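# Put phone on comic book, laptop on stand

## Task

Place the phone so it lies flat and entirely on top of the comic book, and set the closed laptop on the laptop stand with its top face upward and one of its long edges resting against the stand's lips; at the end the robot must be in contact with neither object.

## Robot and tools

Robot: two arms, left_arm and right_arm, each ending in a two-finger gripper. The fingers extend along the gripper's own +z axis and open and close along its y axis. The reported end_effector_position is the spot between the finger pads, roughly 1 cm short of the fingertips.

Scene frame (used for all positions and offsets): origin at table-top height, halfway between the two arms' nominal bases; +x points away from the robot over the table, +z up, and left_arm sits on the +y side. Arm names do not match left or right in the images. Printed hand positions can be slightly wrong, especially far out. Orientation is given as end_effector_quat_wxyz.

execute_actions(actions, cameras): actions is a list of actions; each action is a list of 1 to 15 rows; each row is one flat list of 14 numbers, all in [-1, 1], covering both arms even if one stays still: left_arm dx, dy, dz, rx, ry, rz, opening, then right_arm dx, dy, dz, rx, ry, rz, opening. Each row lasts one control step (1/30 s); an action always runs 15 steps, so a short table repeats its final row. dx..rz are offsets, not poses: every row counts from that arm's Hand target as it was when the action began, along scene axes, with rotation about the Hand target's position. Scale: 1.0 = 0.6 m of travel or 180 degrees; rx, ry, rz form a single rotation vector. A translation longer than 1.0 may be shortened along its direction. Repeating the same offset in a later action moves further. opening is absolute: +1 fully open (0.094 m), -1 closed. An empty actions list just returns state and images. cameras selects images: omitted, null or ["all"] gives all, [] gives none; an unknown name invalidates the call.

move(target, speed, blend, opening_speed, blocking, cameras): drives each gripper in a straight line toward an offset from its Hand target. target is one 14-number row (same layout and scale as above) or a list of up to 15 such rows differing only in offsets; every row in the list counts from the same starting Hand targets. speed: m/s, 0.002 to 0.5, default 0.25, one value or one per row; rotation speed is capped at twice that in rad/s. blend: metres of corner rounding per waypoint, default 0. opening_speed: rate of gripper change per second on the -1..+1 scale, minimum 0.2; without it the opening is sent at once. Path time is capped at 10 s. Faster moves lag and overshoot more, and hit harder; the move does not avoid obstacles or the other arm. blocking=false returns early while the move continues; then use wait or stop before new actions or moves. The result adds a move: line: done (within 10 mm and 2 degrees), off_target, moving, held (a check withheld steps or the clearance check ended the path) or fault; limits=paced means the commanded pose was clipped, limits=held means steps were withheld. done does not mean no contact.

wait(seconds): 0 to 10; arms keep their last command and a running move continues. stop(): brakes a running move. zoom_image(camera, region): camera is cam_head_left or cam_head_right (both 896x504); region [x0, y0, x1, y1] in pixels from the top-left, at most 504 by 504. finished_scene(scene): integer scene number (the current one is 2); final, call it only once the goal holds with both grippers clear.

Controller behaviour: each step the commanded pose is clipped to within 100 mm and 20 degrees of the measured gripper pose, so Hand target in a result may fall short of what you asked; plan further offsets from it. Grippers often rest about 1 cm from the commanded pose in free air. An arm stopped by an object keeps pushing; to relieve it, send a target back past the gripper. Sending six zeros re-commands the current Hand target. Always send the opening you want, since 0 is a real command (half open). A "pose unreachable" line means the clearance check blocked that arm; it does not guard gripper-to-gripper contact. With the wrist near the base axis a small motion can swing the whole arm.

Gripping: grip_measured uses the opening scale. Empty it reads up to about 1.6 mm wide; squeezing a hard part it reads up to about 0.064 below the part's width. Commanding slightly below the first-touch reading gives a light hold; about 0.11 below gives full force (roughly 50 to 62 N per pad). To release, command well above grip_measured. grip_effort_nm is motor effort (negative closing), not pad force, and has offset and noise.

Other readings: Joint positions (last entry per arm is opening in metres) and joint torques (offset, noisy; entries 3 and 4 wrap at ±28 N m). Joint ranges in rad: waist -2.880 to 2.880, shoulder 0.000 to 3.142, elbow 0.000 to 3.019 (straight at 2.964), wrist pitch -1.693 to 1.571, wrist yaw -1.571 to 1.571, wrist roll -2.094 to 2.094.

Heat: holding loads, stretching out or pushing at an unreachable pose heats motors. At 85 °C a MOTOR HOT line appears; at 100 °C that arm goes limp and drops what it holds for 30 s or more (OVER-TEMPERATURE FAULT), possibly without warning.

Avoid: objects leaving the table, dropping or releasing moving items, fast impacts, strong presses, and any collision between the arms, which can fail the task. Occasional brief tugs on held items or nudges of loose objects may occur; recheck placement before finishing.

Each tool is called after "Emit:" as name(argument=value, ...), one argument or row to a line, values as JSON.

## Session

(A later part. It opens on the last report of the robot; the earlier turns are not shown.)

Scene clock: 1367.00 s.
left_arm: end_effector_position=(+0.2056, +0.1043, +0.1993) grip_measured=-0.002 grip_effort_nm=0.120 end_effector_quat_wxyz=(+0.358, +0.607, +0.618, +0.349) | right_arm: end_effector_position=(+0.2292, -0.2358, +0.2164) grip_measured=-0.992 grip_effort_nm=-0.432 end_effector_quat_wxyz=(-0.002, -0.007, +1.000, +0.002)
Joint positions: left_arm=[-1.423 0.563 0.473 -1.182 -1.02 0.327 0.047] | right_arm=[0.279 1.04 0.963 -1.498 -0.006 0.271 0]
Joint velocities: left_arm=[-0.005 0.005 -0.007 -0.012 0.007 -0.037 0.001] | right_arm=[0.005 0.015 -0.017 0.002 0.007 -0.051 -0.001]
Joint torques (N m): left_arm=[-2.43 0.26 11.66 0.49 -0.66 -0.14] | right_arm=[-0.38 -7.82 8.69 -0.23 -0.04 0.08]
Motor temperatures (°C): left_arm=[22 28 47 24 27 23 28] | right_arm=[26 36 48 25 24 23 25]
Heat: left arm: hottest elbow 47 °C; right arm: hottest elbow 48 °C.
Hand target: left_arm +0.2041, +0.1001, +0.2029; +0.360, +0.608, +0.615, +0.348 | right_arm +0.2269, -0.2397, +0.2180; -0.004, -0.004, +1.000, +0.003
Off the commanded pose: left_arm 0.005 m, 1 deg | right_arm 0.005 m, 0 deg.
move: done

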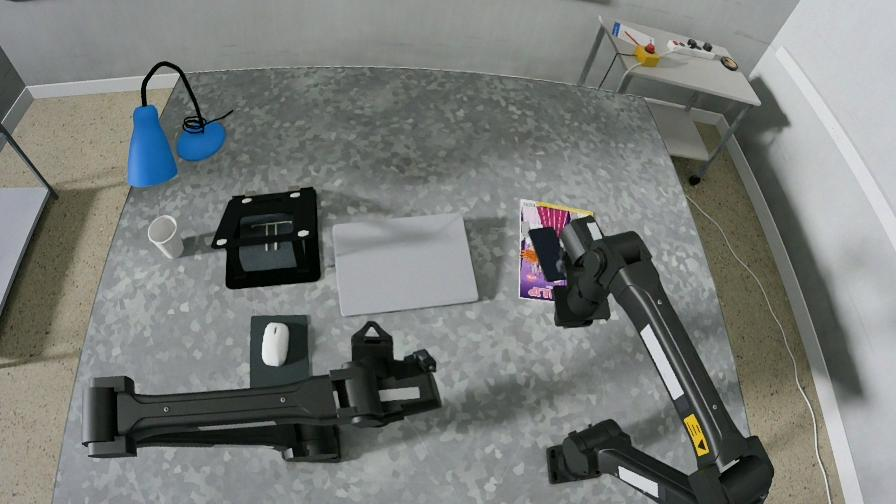

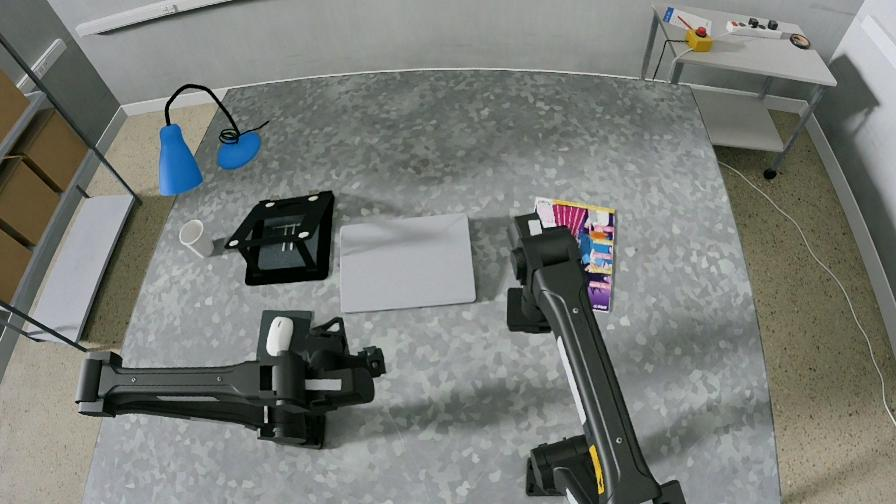

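Emit:
move(
  target=[
    [0.06,0,-0.2, 0,0.0,0.015, 0, 0, 0, 0, 0, 0, 0, -1],
    [0.1,0.0,-0.283, 0,0,0.022, 0, 0, 0, 0, 0, 0, 0, -1],
  ],
  speed=0.15,
)

Emit:
zoom_image(
  camera="cam_head_left",
  region=[300, 240, 500, 400],
)

Emit:
zoom_image(
  camera="cam_head_right",
  region=[300, 240, 500, 400],
)

Scene clock: 1373.40 s.
left_arm: end_effector_position=(+0.2607, +0.0994, +0.0375) grip_measured=-0.002 grip_effort_nm=0.129 end_effector_quat_wxyz=(+0.352, +0.586, +0.635, +0.359) | right_arm: end_effector_position=(+0.2292, -0.2358, +0.2164) grip_measured=-0.992 grip_effort_nm=-0.437 end_effector_quat_wxyz=(-0.002, -0.007, +1.000, +0.002)
Joint positions: left_arm=[-1.114 1.109 0.127 0.05 -0.907 0.725 0.047] | right_arm=[0.279 1.04 0.963 -1.498 -0.006 0.271 0]
Joint velocities: left_arm=[-0.015 -0.015 0.002 -0.007 0.007 -0.081 0] | right_arm=[-0.005 0.015 0.007 -0.002 0.037 0.007 0]
Joint torques (N m): left_arm=[-0.15 -3.66 5.96 1.72 -0.36 0.1] | right_arm=[-0.44 -7.77 8.68 -0.21 -0.04 0.09]
Motor temperatures (°C): left_arm=[22 28 46 24 27 23 28] | right_arm=[26 36 48 25 24 23 25]
Heat: left arm: hottest elbow 46 °C; right arm: hottest elbow 48 °C.
Hand target: left_arm +0.2617, +0.1047, +0.0338; +0.347, +0.586, +0.636, +0.362 | right_arm +0.2269, -0.2397, +0.2180; -0.004, -0.004, +1.000, +0.003
Off the commanded pose: left_arm 0.006 m, 1 deg | right_arm 0.005 m, 0 deg.
move: done

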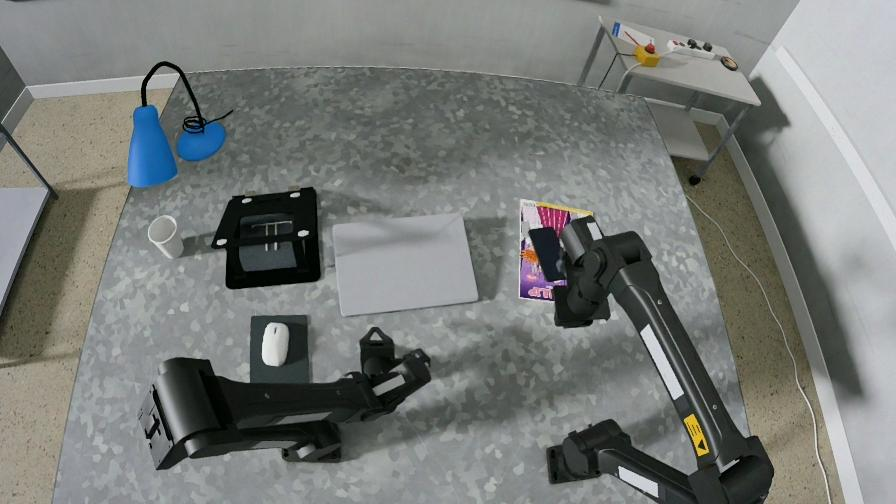

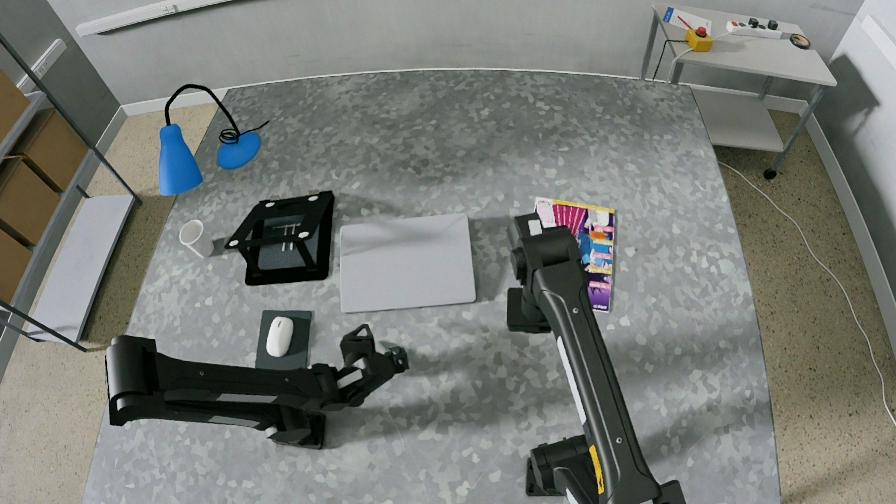

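Scaled by 2.520.

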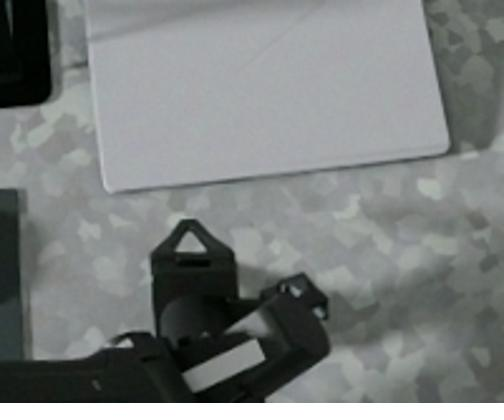

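Scaled by 2.520.

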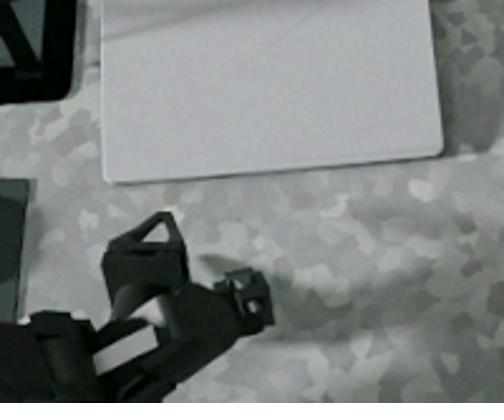

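Emit:
move(
  target=[
    [0.08,0.0,-0.01, 0,0.0,0.0, 0, 0, 0, 0, 0, 0, 0, -1],
    [0.148,0.01,-0.01, 0,0,0, 0, 0, 0, 0, 0, 0, 0, -1],
  ],
  speed=0.08,
)

Emit:
zoom_image(
  camera="cam_head_left",
  region=[300, 200, 500, 360],
)

Emit:
zoom_image(
  camera="cam_head_right",
  region=[300, 200, 500, 360],
)

Scene clock: 1379.97 s.
left_arm: end_effector_position=(+0.3384, +0.1122, +0.0297) grip_measured=-0.002 grip_effort_nm=0.125 end_effector_quat_wxyz=(+0.351, +0.587, +0.634, +0.362) | right_arm: end_effector_position=(+0.2292, -0.2358, +0.2164) grip_measured=-0.992 grip_effort_nm=-0.437 end_effector_quat_wxyz=(-0.002, -0.007, +1.000, +0.002)
Joint positions: left_arm=[-0.752 1.361 0.169 0.523 -0.658 1.098 0.047] | right_arm=[0.279 1.04 0.963 -1.498 -0.006 0.271 0]
Joint velocities: left_arm=[-0.024 -0.005 -0.007 0.007 0.007 -0.007 -0.001] | right_arm=[-0.015 0.005 -0.002 -0.007 -0.081 -0.066 0.001]
Joint torques (N m): left_arm=[-0.09 -3.78 7.87 1.58 0.23 0] | right_arm=[-0.38 -7.88 8.72 -0.2 -0.04 0.08]
Motor temperatures (°C): left_arm=[22 28 46 24 27 23 28] | right_arm=[26 36 47 25 24 23 25]
Heat: left arm: hottest elbow 46 °C; right arm: hottest elbow 47 °C.
Hand target: left_arm +0.3496, +0.1099, +0.0273; +0.346, +0.586, +0.637, +0.363 | right_arm +0.2269, -0.2397, +0.2180; -0.004, -0.004, +1.000, +0.003
Off the commanded pose: left_arm 0.012 m, 1 deg | right_arm 0.005 m, 0 deg.
move: off_target (left_arm)

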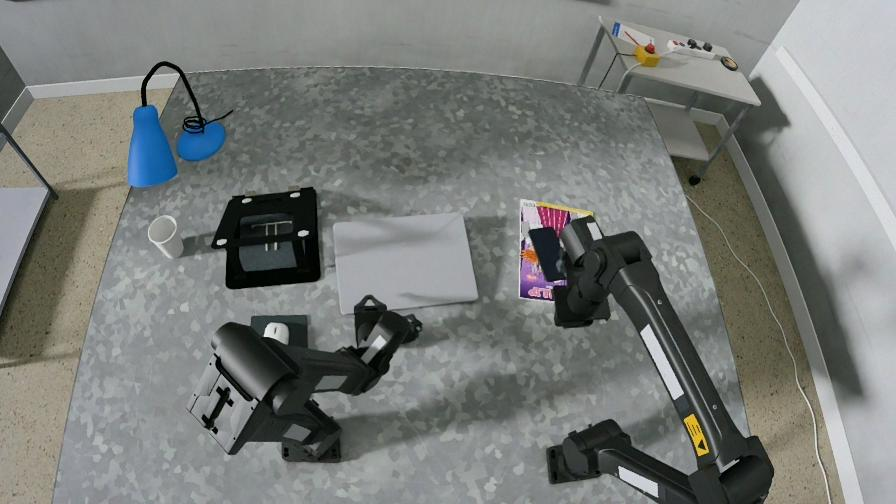

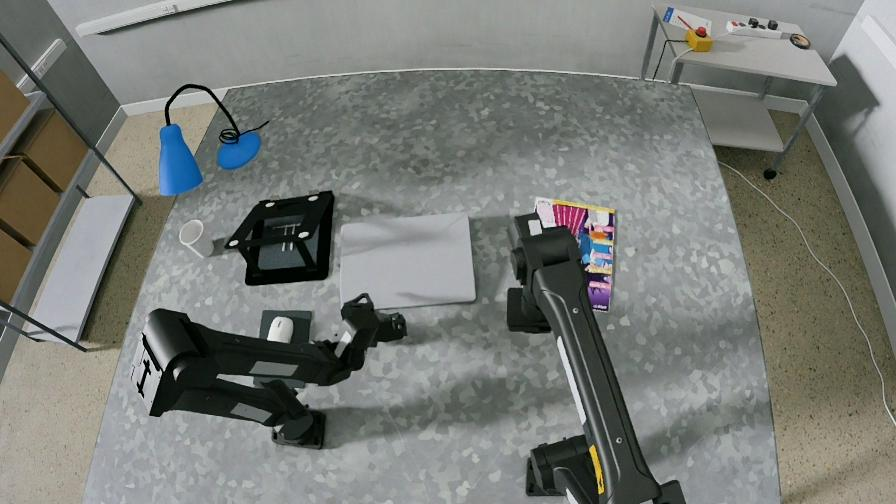

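Scaled by 2.520.

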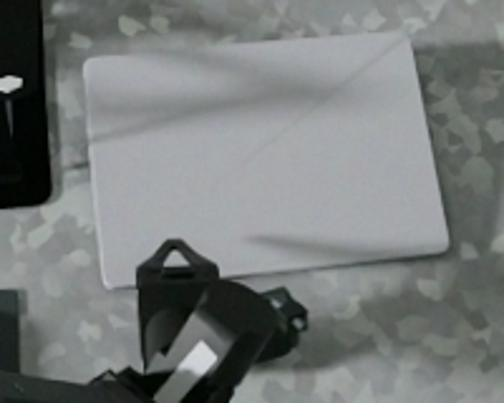

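Scaled by 2.520.

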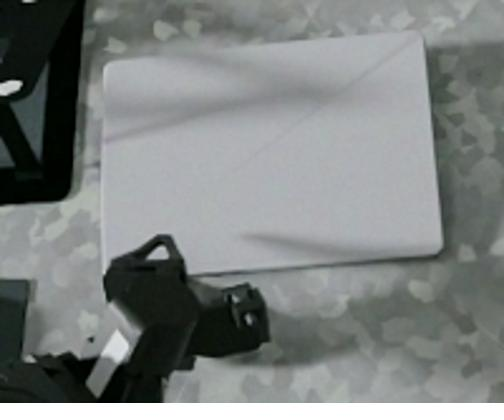

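Emit:
move(
  target=[0.035,0.0,0.0, 0,0,0, 0, 0, 0, 0, 0, 0, 0, -1],
  speed=0.06,
)

Emit:
zoom_image(
  camera="cam_head_left",
  region=[300, 200, 500, 360],
)

Scene clock: 1383.37 s.
left_arm: end_effector_position=(+0.3563, +0.1138, +0.0298) grip_measured=-0.002 grip_effort_nm=0.125 end_effector_quat_wxyz=(+0.350, +0.586, +0.634, +0.364) | right_arm: end_effector_position=(+0.2292, -0.2358, +0.2164) grip_measured=-0.992 grip_effort_nm=-0.437 end_effector_quat_wxyz=(-0.002, -0.007, +1.000, +0.002)
Joint positions: left_arm=[-0.695 1.403 0.2 0.557 -0.616 1.141 0.047] | right_arm=[0.279 1.04 0.963 -1.498 -0.006 0.271 0]
Joint velocities: left_arm=[0.005 -0.015 -0.007 0.002 0.095 0.007 0] | right_arm=[0.005 -0.005 -0.007 -0.002 -0.11 0.007 0.001]
Joint torques (N m): left_arm=[0.62 -3.9 8.76 1.43 0.37 0.03] | right_arm=[-0.38 -7.82 8.69 -0.2 -0.04 0.08]
Motor temperatures (°C): left_arm=[22 28 45 24 27 23 28] | right_arm=[26 36 47 25 24 23 25]
Heat: left arm: hottest elbow 45 °C; right arm: hottest elbow 47 °C.
Hand target: left_arm +0.3705, +0.1097, +0.0272; +0.345, +0.586, +0.637, +0.363 | right_arm +0.2269, -0.2397, +0.2180; -0.004, -0.004, +1.000, +0.003
Off the commanded pose: left_arm 0.015 m, 1 deg | right_arm 0.005 m, 0 deg.
move: off_target (left_arm)

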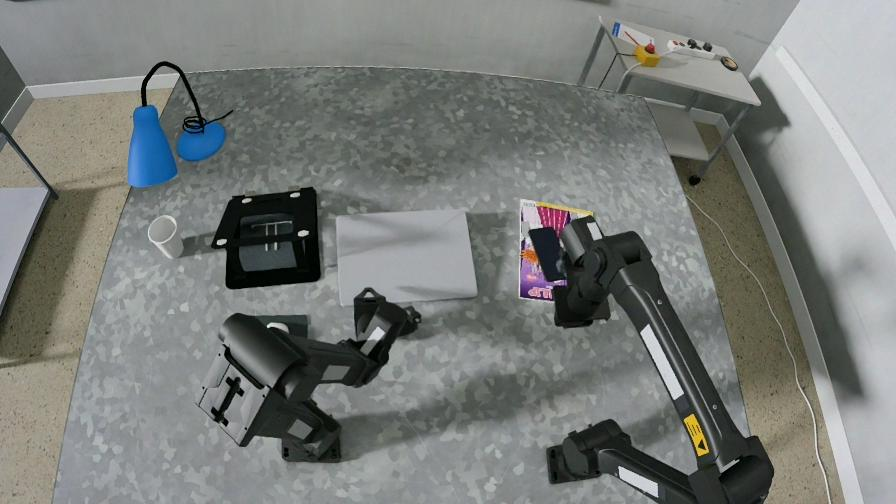

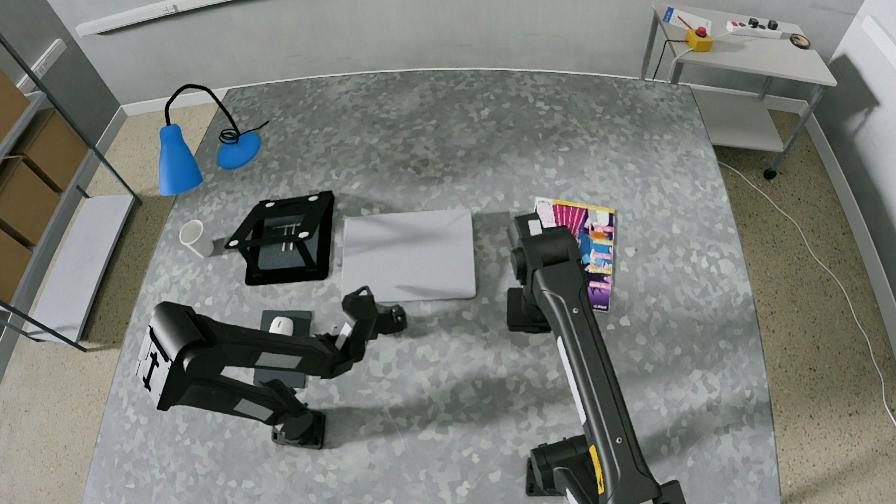

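Scaled by 2.520.

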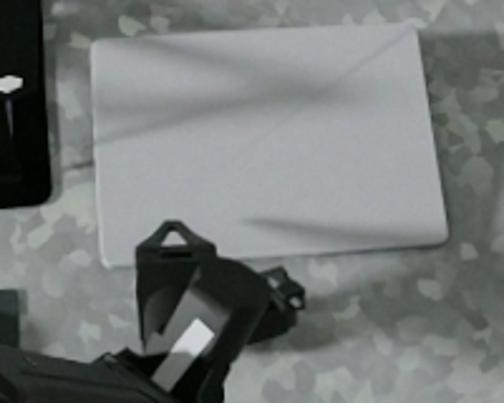

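Emit:
move(
  target=[0.0,0.0,0.0, 0,0,0, -1, 0, 0, 0, 0, 0, 0, -1],
  speed=0.06,
  cameras=[],
)

Emit:
move(
  target=[0.03,0.0,0.2, 0,0,0, -1, 0, 0, 0, 0, 0, 0, -1],
  speed=0.08,
)

Scene clock: 1389.40 s.
left_arm: end_effector_position=(+0.3555, +0.1161, +0.0210) grip_measured=-0.939 grip_effort_nm=-0.974 end_effector_quat_wxyz=(+0.337, +0.593, +0.636, +0.361) | right_arm: end_effector_position=(+0.2292, -0.2358, +0.2164) grip_measured=-0.992 grip_effort_nm=-0.437 end_effector_quat_wxyz=(-0.002, -0.007, +1.000, +0.002)
Joint positions: left_arm=[-0.688 1.431 0.202 0.556 -0.609 1.142 0.003] | right_arm=[0.279 1.04 0.963 -1.498 -0.006 0.271 0]
Joint velocities: left_arm=[-0.015 -0.024 0.002 -0.022 0.022 -0.037 0] | right_arm=[-0.005 -0.005 -0.002 -0.017 0.037 0.037 0]
Joint torques (N m): left_arm=[0.09 -6.77 8.24 1.55 0.06 0.01] | right_arm=[-0.38 -7.88 8.72 -0.2 -0.04 0.08]
Motor temperatures (°C): left_arm=[22 27 45 24 27 23 28] | right_arm=[26 36 47 25 24 23 25]
Heat: left arm: hottest elbow 45 °C; right arm: hottest elbow 47 °C.
Hand target: left_arm +0.3706, +0.1097, +0.0272; +0.345, +0.586, +0.637, +0.363 | right_arm +0.2269, -0.2397, +0.2180; -0.004, -0.004, +1.000, +0.003
Off the commanded pose: left_arm 0.017 m, 1 deg | right_arm 0.005 m, 0 deg.
move: off_target (left_arm)
No camera images: "cameras" was empty.

Scene clock: 1391.57 s.
left_arm: end_effector_position=(+0.3687, +0.1166, +0.1133) grip_measured=-0.987 grip_effort_nm=-0.696 end_effector_quat_wxyz=(+0.320, +0.604, +0.637, +0.357) | right_arm: end_effector_position=(+0.2292, -0.2358, +0.2164) grip_measured=-0.992 grip_effort_nm=-0.437 end_effector_quat_wxyz=(-0.002, -0.007, +1.000, +0.002)
Joint positions: left_arm=[-0.649 1.007 0.352 -0.045 -0.574 1.17 0.001] | right_arm=[0.279 1.04 0.963 -1.498 -0.006 0.271 0]
Joint velocities: left_arm=[0.005 -0.005 0.007 -0.007 -0.11 0.022 0] | right_arm=[-0.005 0.005 0.002 -0.002 0.022 -0.037 -0.001]
Joint torques (N m): left_arm=[-0.5 -6.42 15.2 1.21 -0.07 0.07] | right_arm=[-0.38 -7.82 8.69 -0.23 -0.04 0.09]
Motor temperatures (°C): left_arm=[22 27 45 24 27 23 28] | right_arm=[26 36 47 25 24 23 25]
Heat: left arm: hottest elbow 45 °C; right arm: hottest elbow 47 °C.
Hand target: left_arm +0.3903, +0.1076, +0.1459; +0.345, +0.586, +0.637, +0.363 | right_arm +0.2269, -0.2397, +0.2180; -0.004, -0.004, +1.000, +0.003
Off the commanded pose: left_arm 0.040 m, 4 deg | right_arm 0.005 m, 0 deg.
move: off_target (left_arm)

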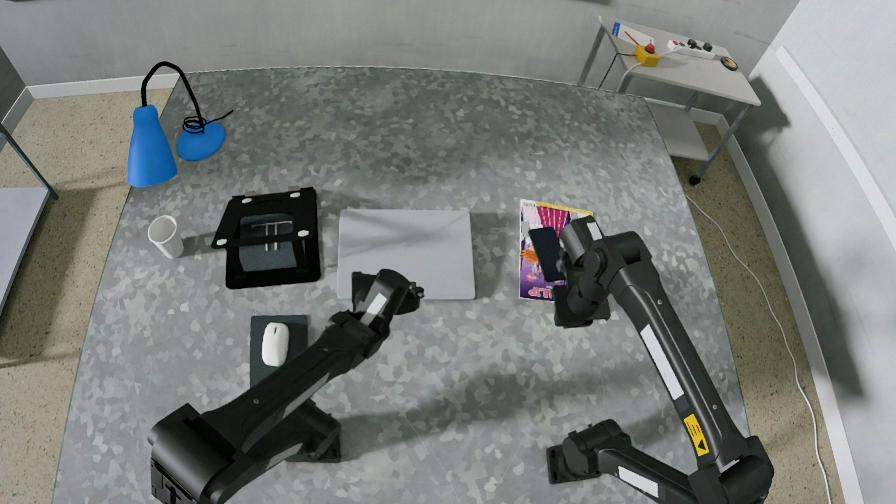

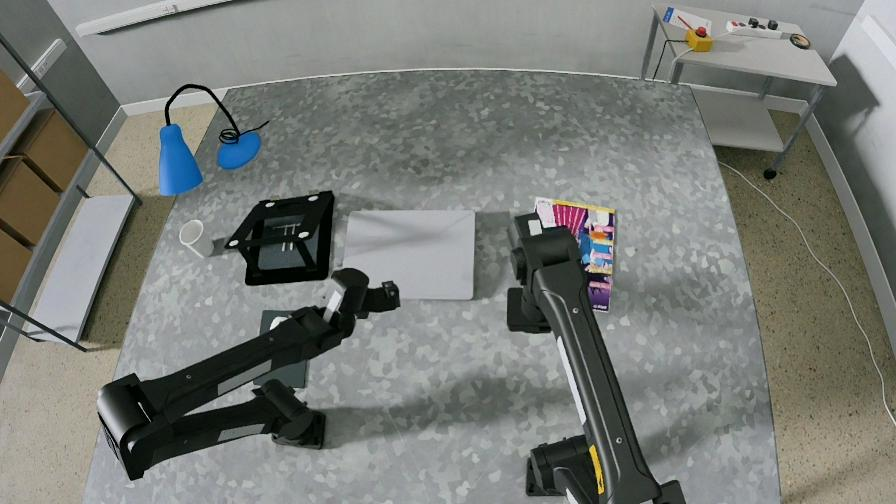

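Emit:
zoom_image(
  camera="cam_head_left",
  region=[320, 190, 500, 330],
)

Emit:
zoom_image(
  camera="cam_head_right",
  region=[320, 190, 500, 330],
)

Scaled by 2.800.

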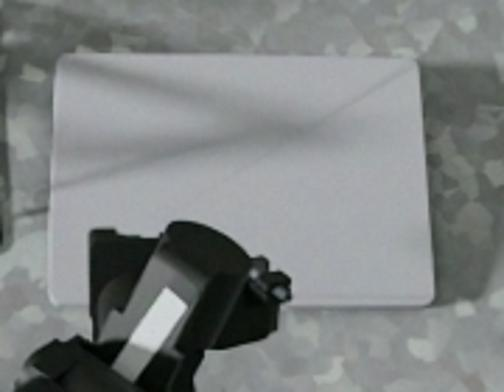

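Scaled by 2.800.

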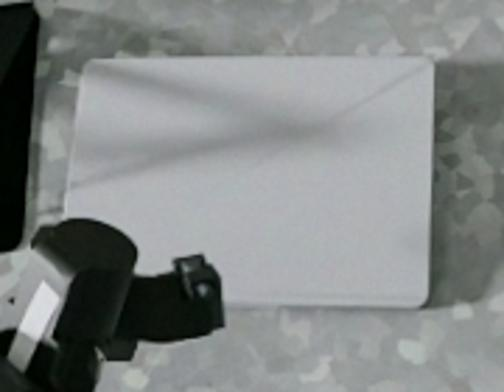

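Emit:
move(
  target=[
    [-0.03,0.0,0.05, 0,0,0, 0, 0.2, 0.1, 0.0, 0, 0, 0, -1],
    [-0.25,0,0.05, 0,0,0, 0, 0.597, 0.37, 0.0, 0, 0, 0, -1],
    [-0.25,0,0.05, 0,0,0, 0, 0.597, 0.37, -0.15, 0, 0, 0, -1],
  ],
  speed=[0.2,0.25,0.15],
  blend=0.02,
)

Emit:
zoom_image(
  camera="cam_head_left",
  region=[320, 170, 500, 330],
)

Emit:
zoom_image(
  camera="cam_head_right",
  region=[320, 170, 500, 330],
)

Scene clock: 1412.50 s.
left_arm: end_effector_position=(+0.2411, +0.1158, +0.1662) grip_measured=-0.002 grip_effort_nm=0.129 end_effector_quat_wxyz=(+0.339, +0.588, +0.636, +0.366) | right_arm: end_effector_position=(+0.5880, -0.0292, +0.1513) grip_measured=-0.992 grip_effort_nm=-0.427 end_effector_quat_wxyz=(+0.012, -0.004, +1.000, +0.010)
Joint positions: left_arm=[-1.185 0.571 0.372 -0.855 -0.955 0.608 0.047] | right_arm=[0.423 2.161 2.133 -1.513 -0.009 0.421 0]
Joint velocities: left_arm=[0.005 -0.005 0.002 -0.002 0.007 0.022 0] | right_arm=[-0.015 0.015 -0.007 0.002 0.037 -0.007 -0.001]
Joint torques (N m): left_arm=[-2.37 0.03 13.42 0.65 -0.66 -0.16] | right_arm=[1.2 -24.64 8.17 0.57 0.04 0.22]
Motor temperatures (°C): left_arm=[22 27 48 24 27 23 28] | right_arm=[26 36 47 25 24 23 25]
Heat: left arm: hottest elbow 48 °C; right arm: hottest elbow 47 °C.
Hand target: left_arm +0.2416, +0.1079, +0.1769; +0.347, +0.586, +0.636, +0.362 | right_arm +0.5865, -0.0233, +0.1219; -0.005, -0.004, +1.000, +0.003
Off the commanded pose: left_arm 0.013 m, 1 deg | right_arm 0.026 m, 2 deg.
move: off_target (left_arm, right_arm)

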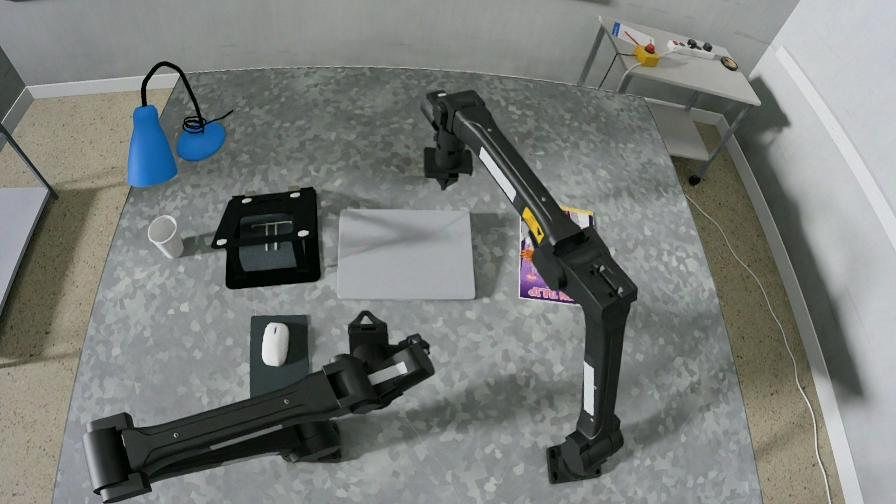

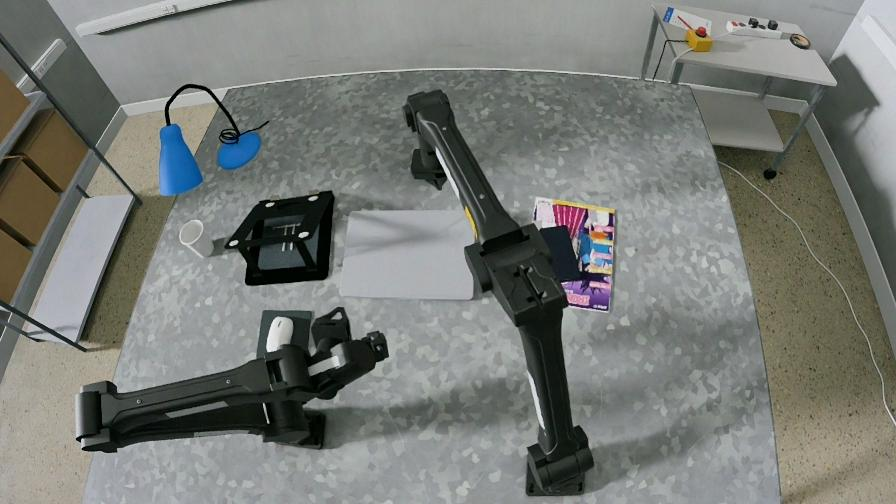

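Scaled by 2.800.

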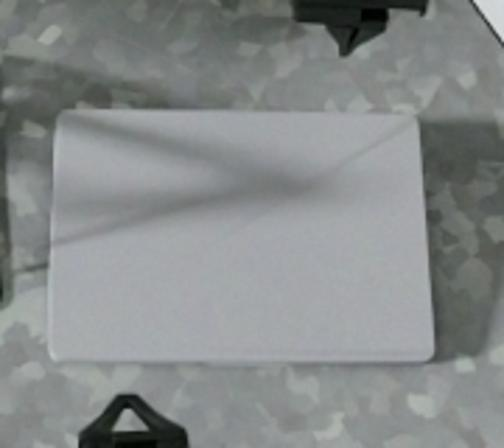

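Scaled by 2.800.

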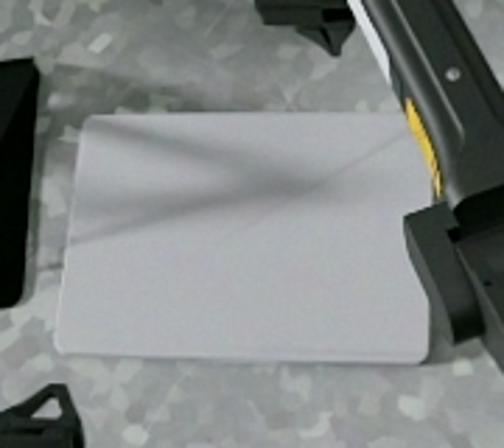

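Emit:
move(
  target=[0,0,0, 0,0,0, 0, 0, 0.0, -0.153, 0, 0, 0, -1],
  speed=0.06,
)

Emit:
zoom_image(
  camera="cam_head_left",
  region=[320, 170, 500, 330],
)

Scene clock: 1417.17 s.
left_arm: end_effector_position=(+0.2410, +0.1159, +0.1661) grip_measured=-0.002 grip_effort_nm=0.129 end_effector_quat_wxyz=(+0.339, +0.588, +0.637, +0.366) | right_arm: end_effector_position=(+0.5915, -0.0276, +0.0647) grip_measured=-0.992 grip_effort_nm=-0.432 end_effector_quat_wxyz=(+0.016, -0.004, +1.000, +0.012)
Joint positions: left_arm=[-1.185 0.571 0.372 -0.855 -0.955 0.607 0.047] | right_arm=[0.423 2.202 1.976 -1.306 -0.009 0.421 0]
Joint velocities: left_arm=[-0.005 -0.015 -0.002 -0.012 0.037 -0.051 0] | right_arm=[-0.005 -0.005 -0.012 0.002 -0.022 -0.022 0]
Joint torques (N m): left_arm=[-2.08 0.56 13.14 0.7 -0.57 -0.15] | right_arm=[1.03 -24.23 7.73 0.58 0.04 0.2]
Motor temperatures (°C): left_arm=[22 27 47 24 27 23 28] | right_arm=[26 36 47 25 24 23 25]
Heat: left arm: hottest elbow 47 °C; right arm: hottest elbow 47 °C.
Hand target: left_arm +0.2416, +0.1080, +0.1768; +0.347, +0.586, +0.636, +0.362 | right_arm +0.5862, -0.0249, +0.0301; -0.005, -0.004, +1.000, +0.003
Off the commanded pose: left_arm 0.013 m, 1 deg | right_arm 0.035 m, 3 deg.
move: off_target (left_arm, right_arm)

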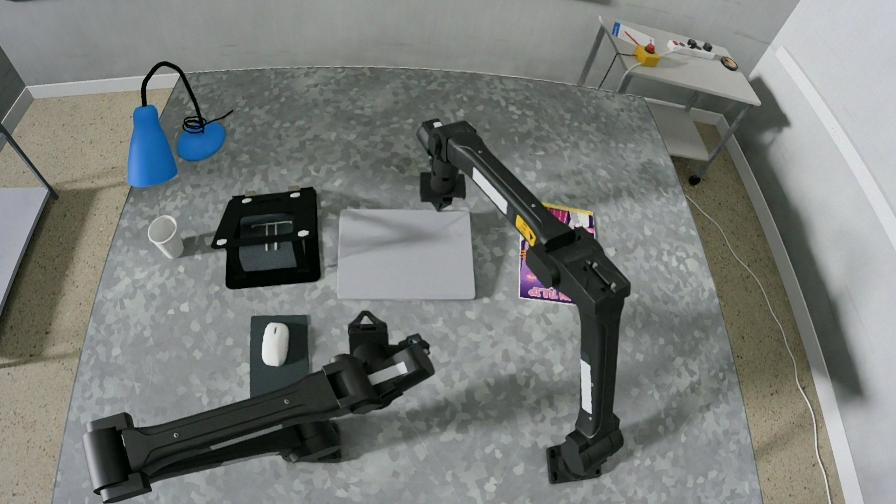

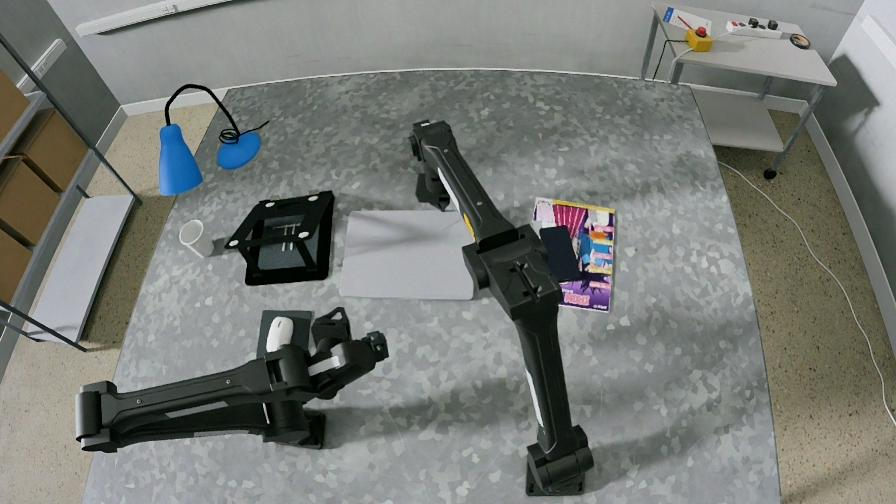

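Scaled by 2.800.

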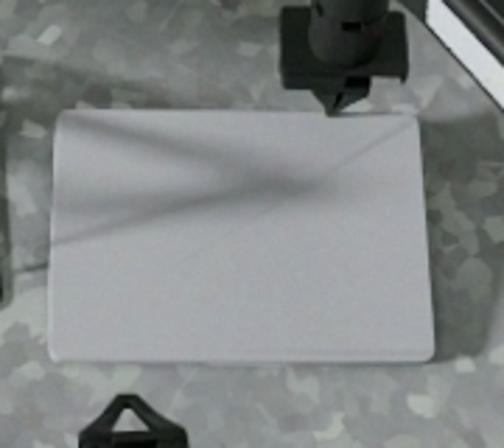

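Emit:
move(
  target=[0,0,0, 0,0,0, 0, -0.05, 0.0, -0.055, 0, 0, 0, -1],
  speed=0.06,
)

Emit:
zoom_image(
  camera="cam_head_left",
  region=[320, 170, 500, 330],
)

Scene clock: 1420.80 s.
left_arm: end_effector_position=(+0.2411, +0.1159, +0.1662) grip_measured=-0.002 grip_effort_nm=0.125 end_effector_quat_wxyz=(+0.339, +0.588, +0.637, +0.366) | right_arm: end_effector_position=(+0.5853, -0.0278, +0.0584) grip_measured=-0.992 grip_effort_nm=-0.432 end_effector_quat_wxyz=(+0.049, +0.002, +0.998, +0.025)
Joint positions: left_arm=[-1.185 0.571 0.372 -0.855 -0.955 0.607 0.047] | right_arm=[0.427 2.14 1.848 -1.168 -0.004 0.437 0]
Joint velocities: left_arm=[-0.005 0.005 -0.012 -0.002 -0.037 -0.007 0] | right_arm=[-0.005 -0.015 -0.002 0.002 -0.022 -0.037 0]
Joint torques (N m): left_arm=[-2.2 -0.32 13.45 0.77 -0.62 -0.15] | right_arm=[1.9 -21.66 4.63 0.12 -0.06 0.23]
Motor temperatures (°C): left_arm=[22 27 47 24 27 23 28] | right_arm=[26 36 47 25 24 23 25]
Heat: left arm: hottest elbow 47 °C; right arm: hottest elbow 47 °C.
Hand target: left_arm +0.2416, +0.1080, +0.1769; +0.347, +0.586, +0.636, +0.362 | right_arm +0.5559, -0.0250, -0.0028; -0.005, -0.004, +1.000, +0.003
Off the commanded pose: left_arm 0.013 m, 1 deg | right_arm 0.068 m, 7 deg.
move: off_target (left_arm, right_arm)

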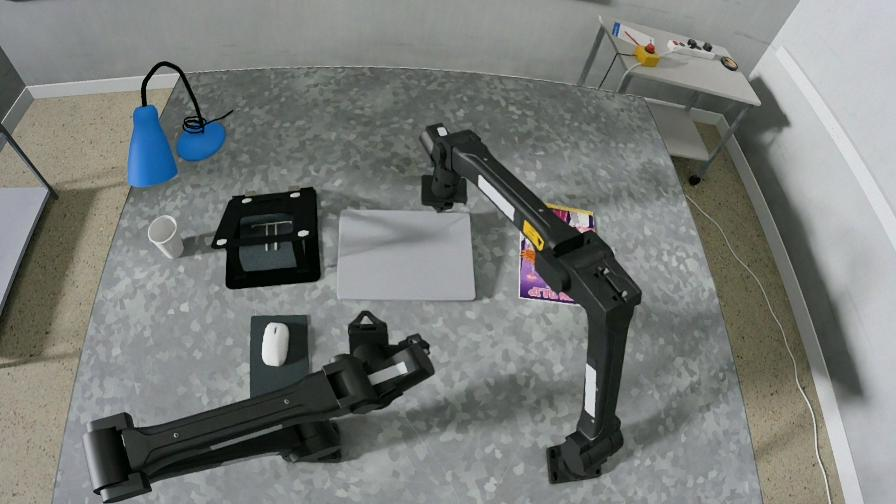

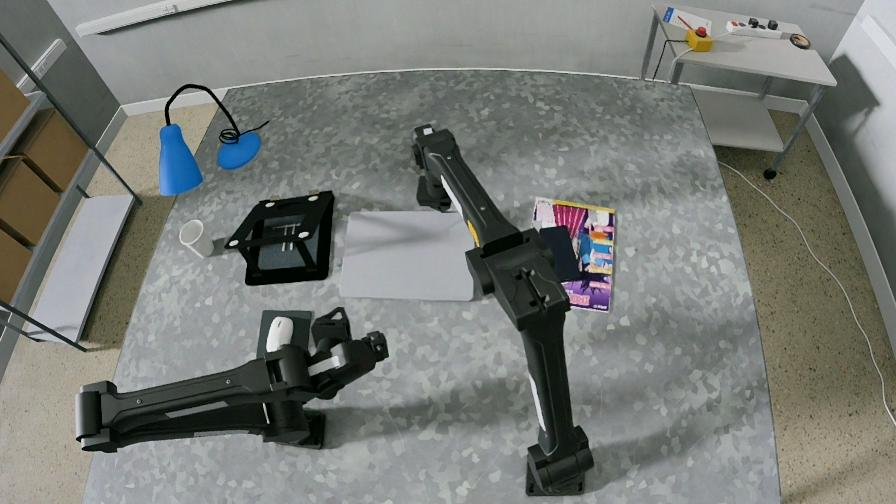

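Scaled by 2.800.

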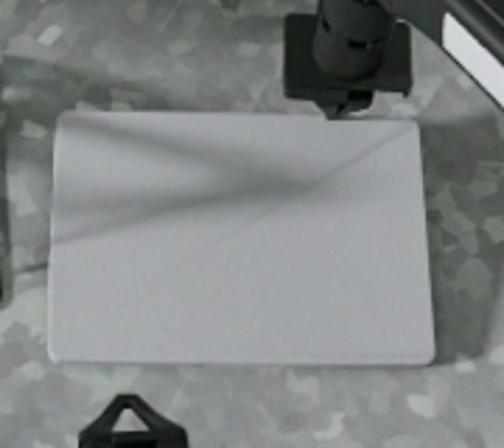

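Emit:
move(
  target=[0,0,0, 0,0,0, 0, 0, 0.0, -0.06, 0, 0, 0, -1],
  speed=0.06,
)

Emit:
zoom_image(
  camera="cam_head_left",
  region=[320, 170, 500, 330],
)

Scene clock: 1424.63 s.
left_arm: end_effector_position=(+0.2411, +0.1159, +0.1662) grip_measured=-0.002 grip_effort_nm=0.129 end_effector_quat_wxyz=(+0.339, +0.588, +0.637, +0.366) | right_arm: end_effector_position=(+0.5888, -0.0283, +0.0482) grip_measured=-0.992 grip_effort_nm=-0.432 end_effector_quat_wxyz=(+0.067, +0.003, +0.997, +0.028)
Joint positions: left_arm=[-1.185 0.571 0.372 -0.855 -0.955 0.607 0.047] | right_arm=[0.427 2.135 1.809 -1.099 0.007 0.437 0]
Joint velocities: left_arm=[-0.015 -0.005 -0.012 0.002 0.007 -0.037 -0.001] | right_arm=[-0.005 0.005 -0.007 -0.007 0.022 -0.066 0]
Joint torques (N m): left_arm=[-2.61 0.26 13.37 0.64 -0.62 -0.18] | right_arm=[1.9 -18.37 4.53 0.36 -0.42 0.22]
Motor temperatures (°C): left_arm=[22 27 47 24 27 23 28] | right_arm=[26 37 47 25 24 23 25]
Heat: left arm: hottest elbow 47 °C; right arm: hottest elbow 47 °C.
Hand target: left_arm +0.2416, +0.1080, +0.1769; +0.347, +0.586, +0.636, +0.362 | right_arm +0.5559, -0.0256, -0.0386; -0.005, -0.004, +1.000, +0.003
Off the commanded pose: left_arm 0.013 m, 1 deg | right_arm 0.093 m, 9 deg.
move: off_target (left_arm, right_arm)

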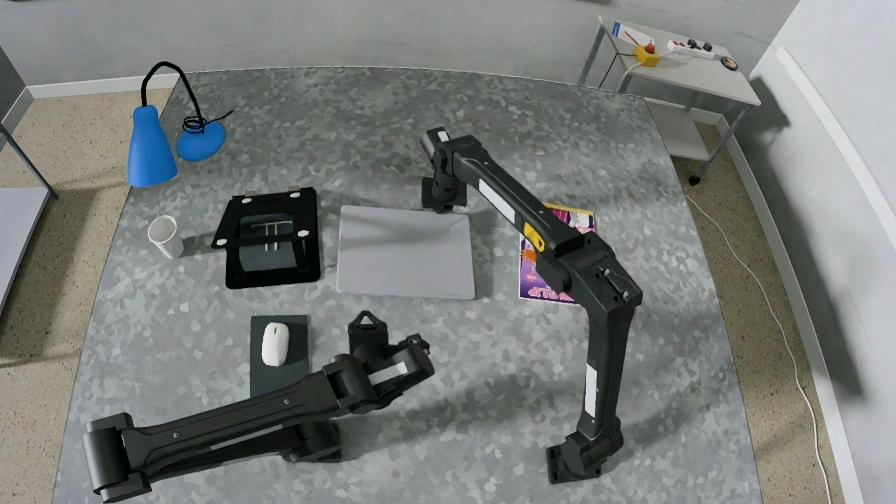

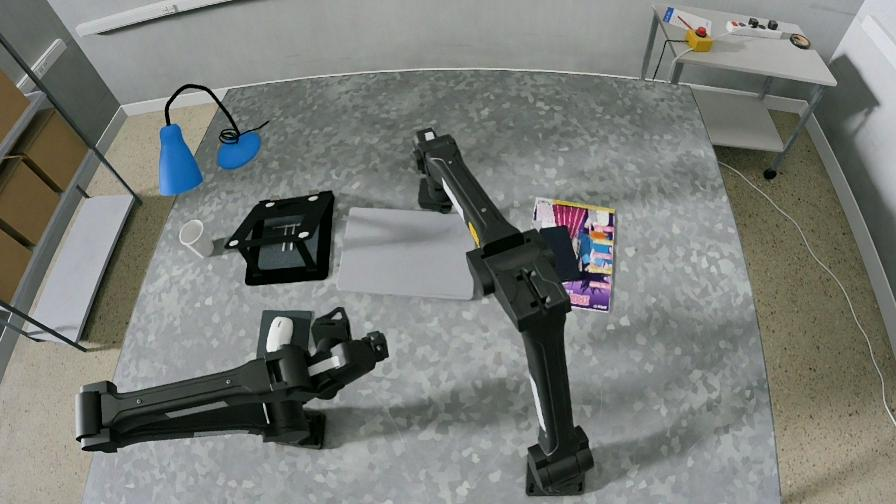

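Scaled by 2.800.

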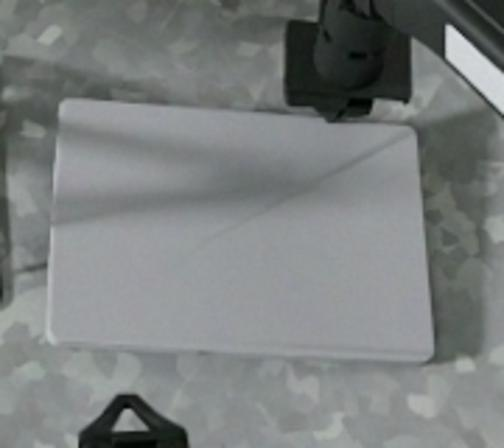

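Emit:
move(
  target=[
    [0.07,0.0,-0.2, 0,-0.028,0, 0, 0, 0, 0, 0, 0, 0, -1],
    [0.13,0.0,-0.23, 0,-0.028,0, 0, 0, 0, 0, 0, 0, 0, -1],
  ],
  speed=0.15,
)

Emit:
zoom_image(
  camera="cam_head_left",
  region=[320, 190, 500, 350],
)

Emit:
zoom_image(
  camera="cam_head_right",
  region=[320, 190, 500, 350],
)

Scene clock: 1435.07 s.
left_arm: end_effector_position=(+0.3168, +0.1047, +0.0429) grip_measured=-0.002 grip_effort_nm=0.125 end_effector_quat_wxyz=(+0.379, +0.570, +0.620, +0.384) | right_arm: end_effector_position=(+0.5887, -0.0285, +0.0468) grip_measured=-0.992 grip_effort_nm=-0.432 end_effector_quat_wxyz=(+0.068, +0.003, +0.997, +0.028)
Joint positions: left_arm=[-0.874 1.322 0.126 0.562 -0.787 1.055 0.047] | right_arm=[0.427 2.135 1.805 -1.094 0.007 0.437 0]
Joint velocities: left_arm=[-0.005 -0.015 0.007 -0.012 -0.066 -0.051 0] | right_arm=[-0.005 -0.015 -0.007 -0.002 0.007 -0.007 0.001]
Joint torques (N m): left_arm=[-0.09 -5.25 4.3 2.52 -0.14 0.03] | right_arm=[1.9 -18.73 4.86 0.1 -0.44 0.22]
Motor temperatures (°C): left_arm=[22 27 46 24 27 23 28] | right_arm=[26 38 46 25 24 23 25]
Heat: left arm: hottest elbow 46 °C; right arm: hottest elbow 46 °C.
Hand target: left_arm +0.3165, +0.1111, +0.0395; +0.374, +0.570, +0.621, +0.388 | right_arm +0.5558, -0.0256, -0.0387; -0.005, -0.004, +1.000, +0.003
Off the commanded pose: left_arm 0.006 m, 1 deg | right_arm 0.092 m, 9 deg.
move: off_target (right_arm)

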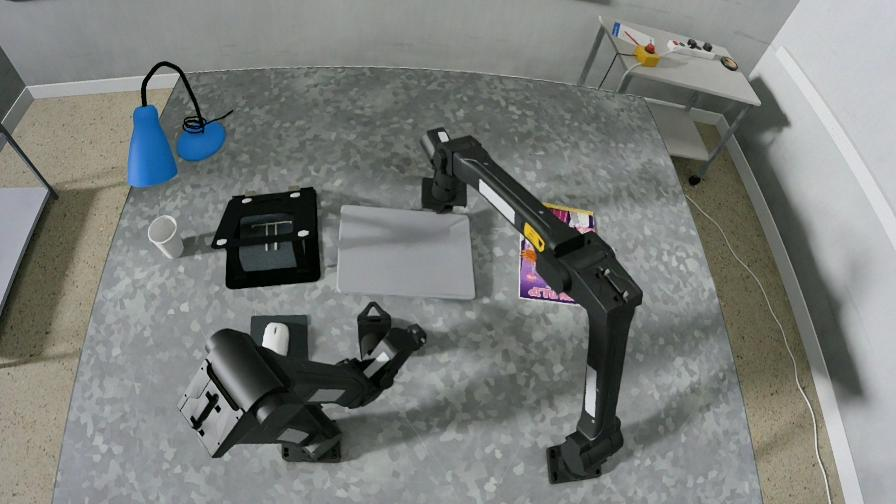

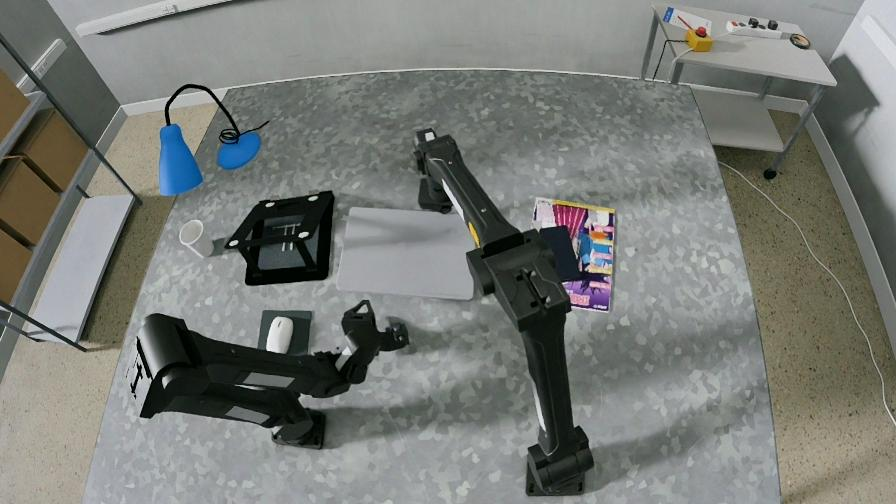

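Scaled by 2.800.

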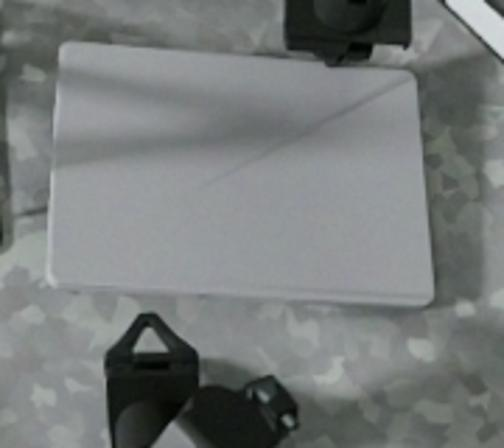

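Scaled by 2.800.

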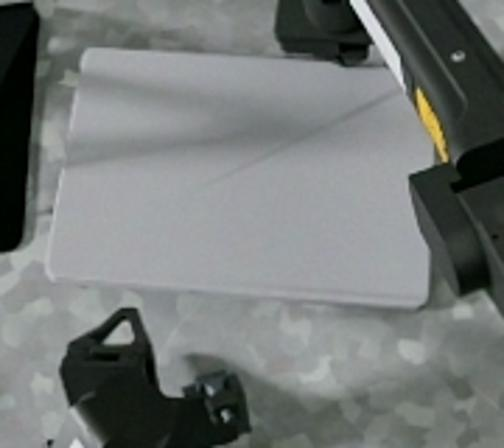

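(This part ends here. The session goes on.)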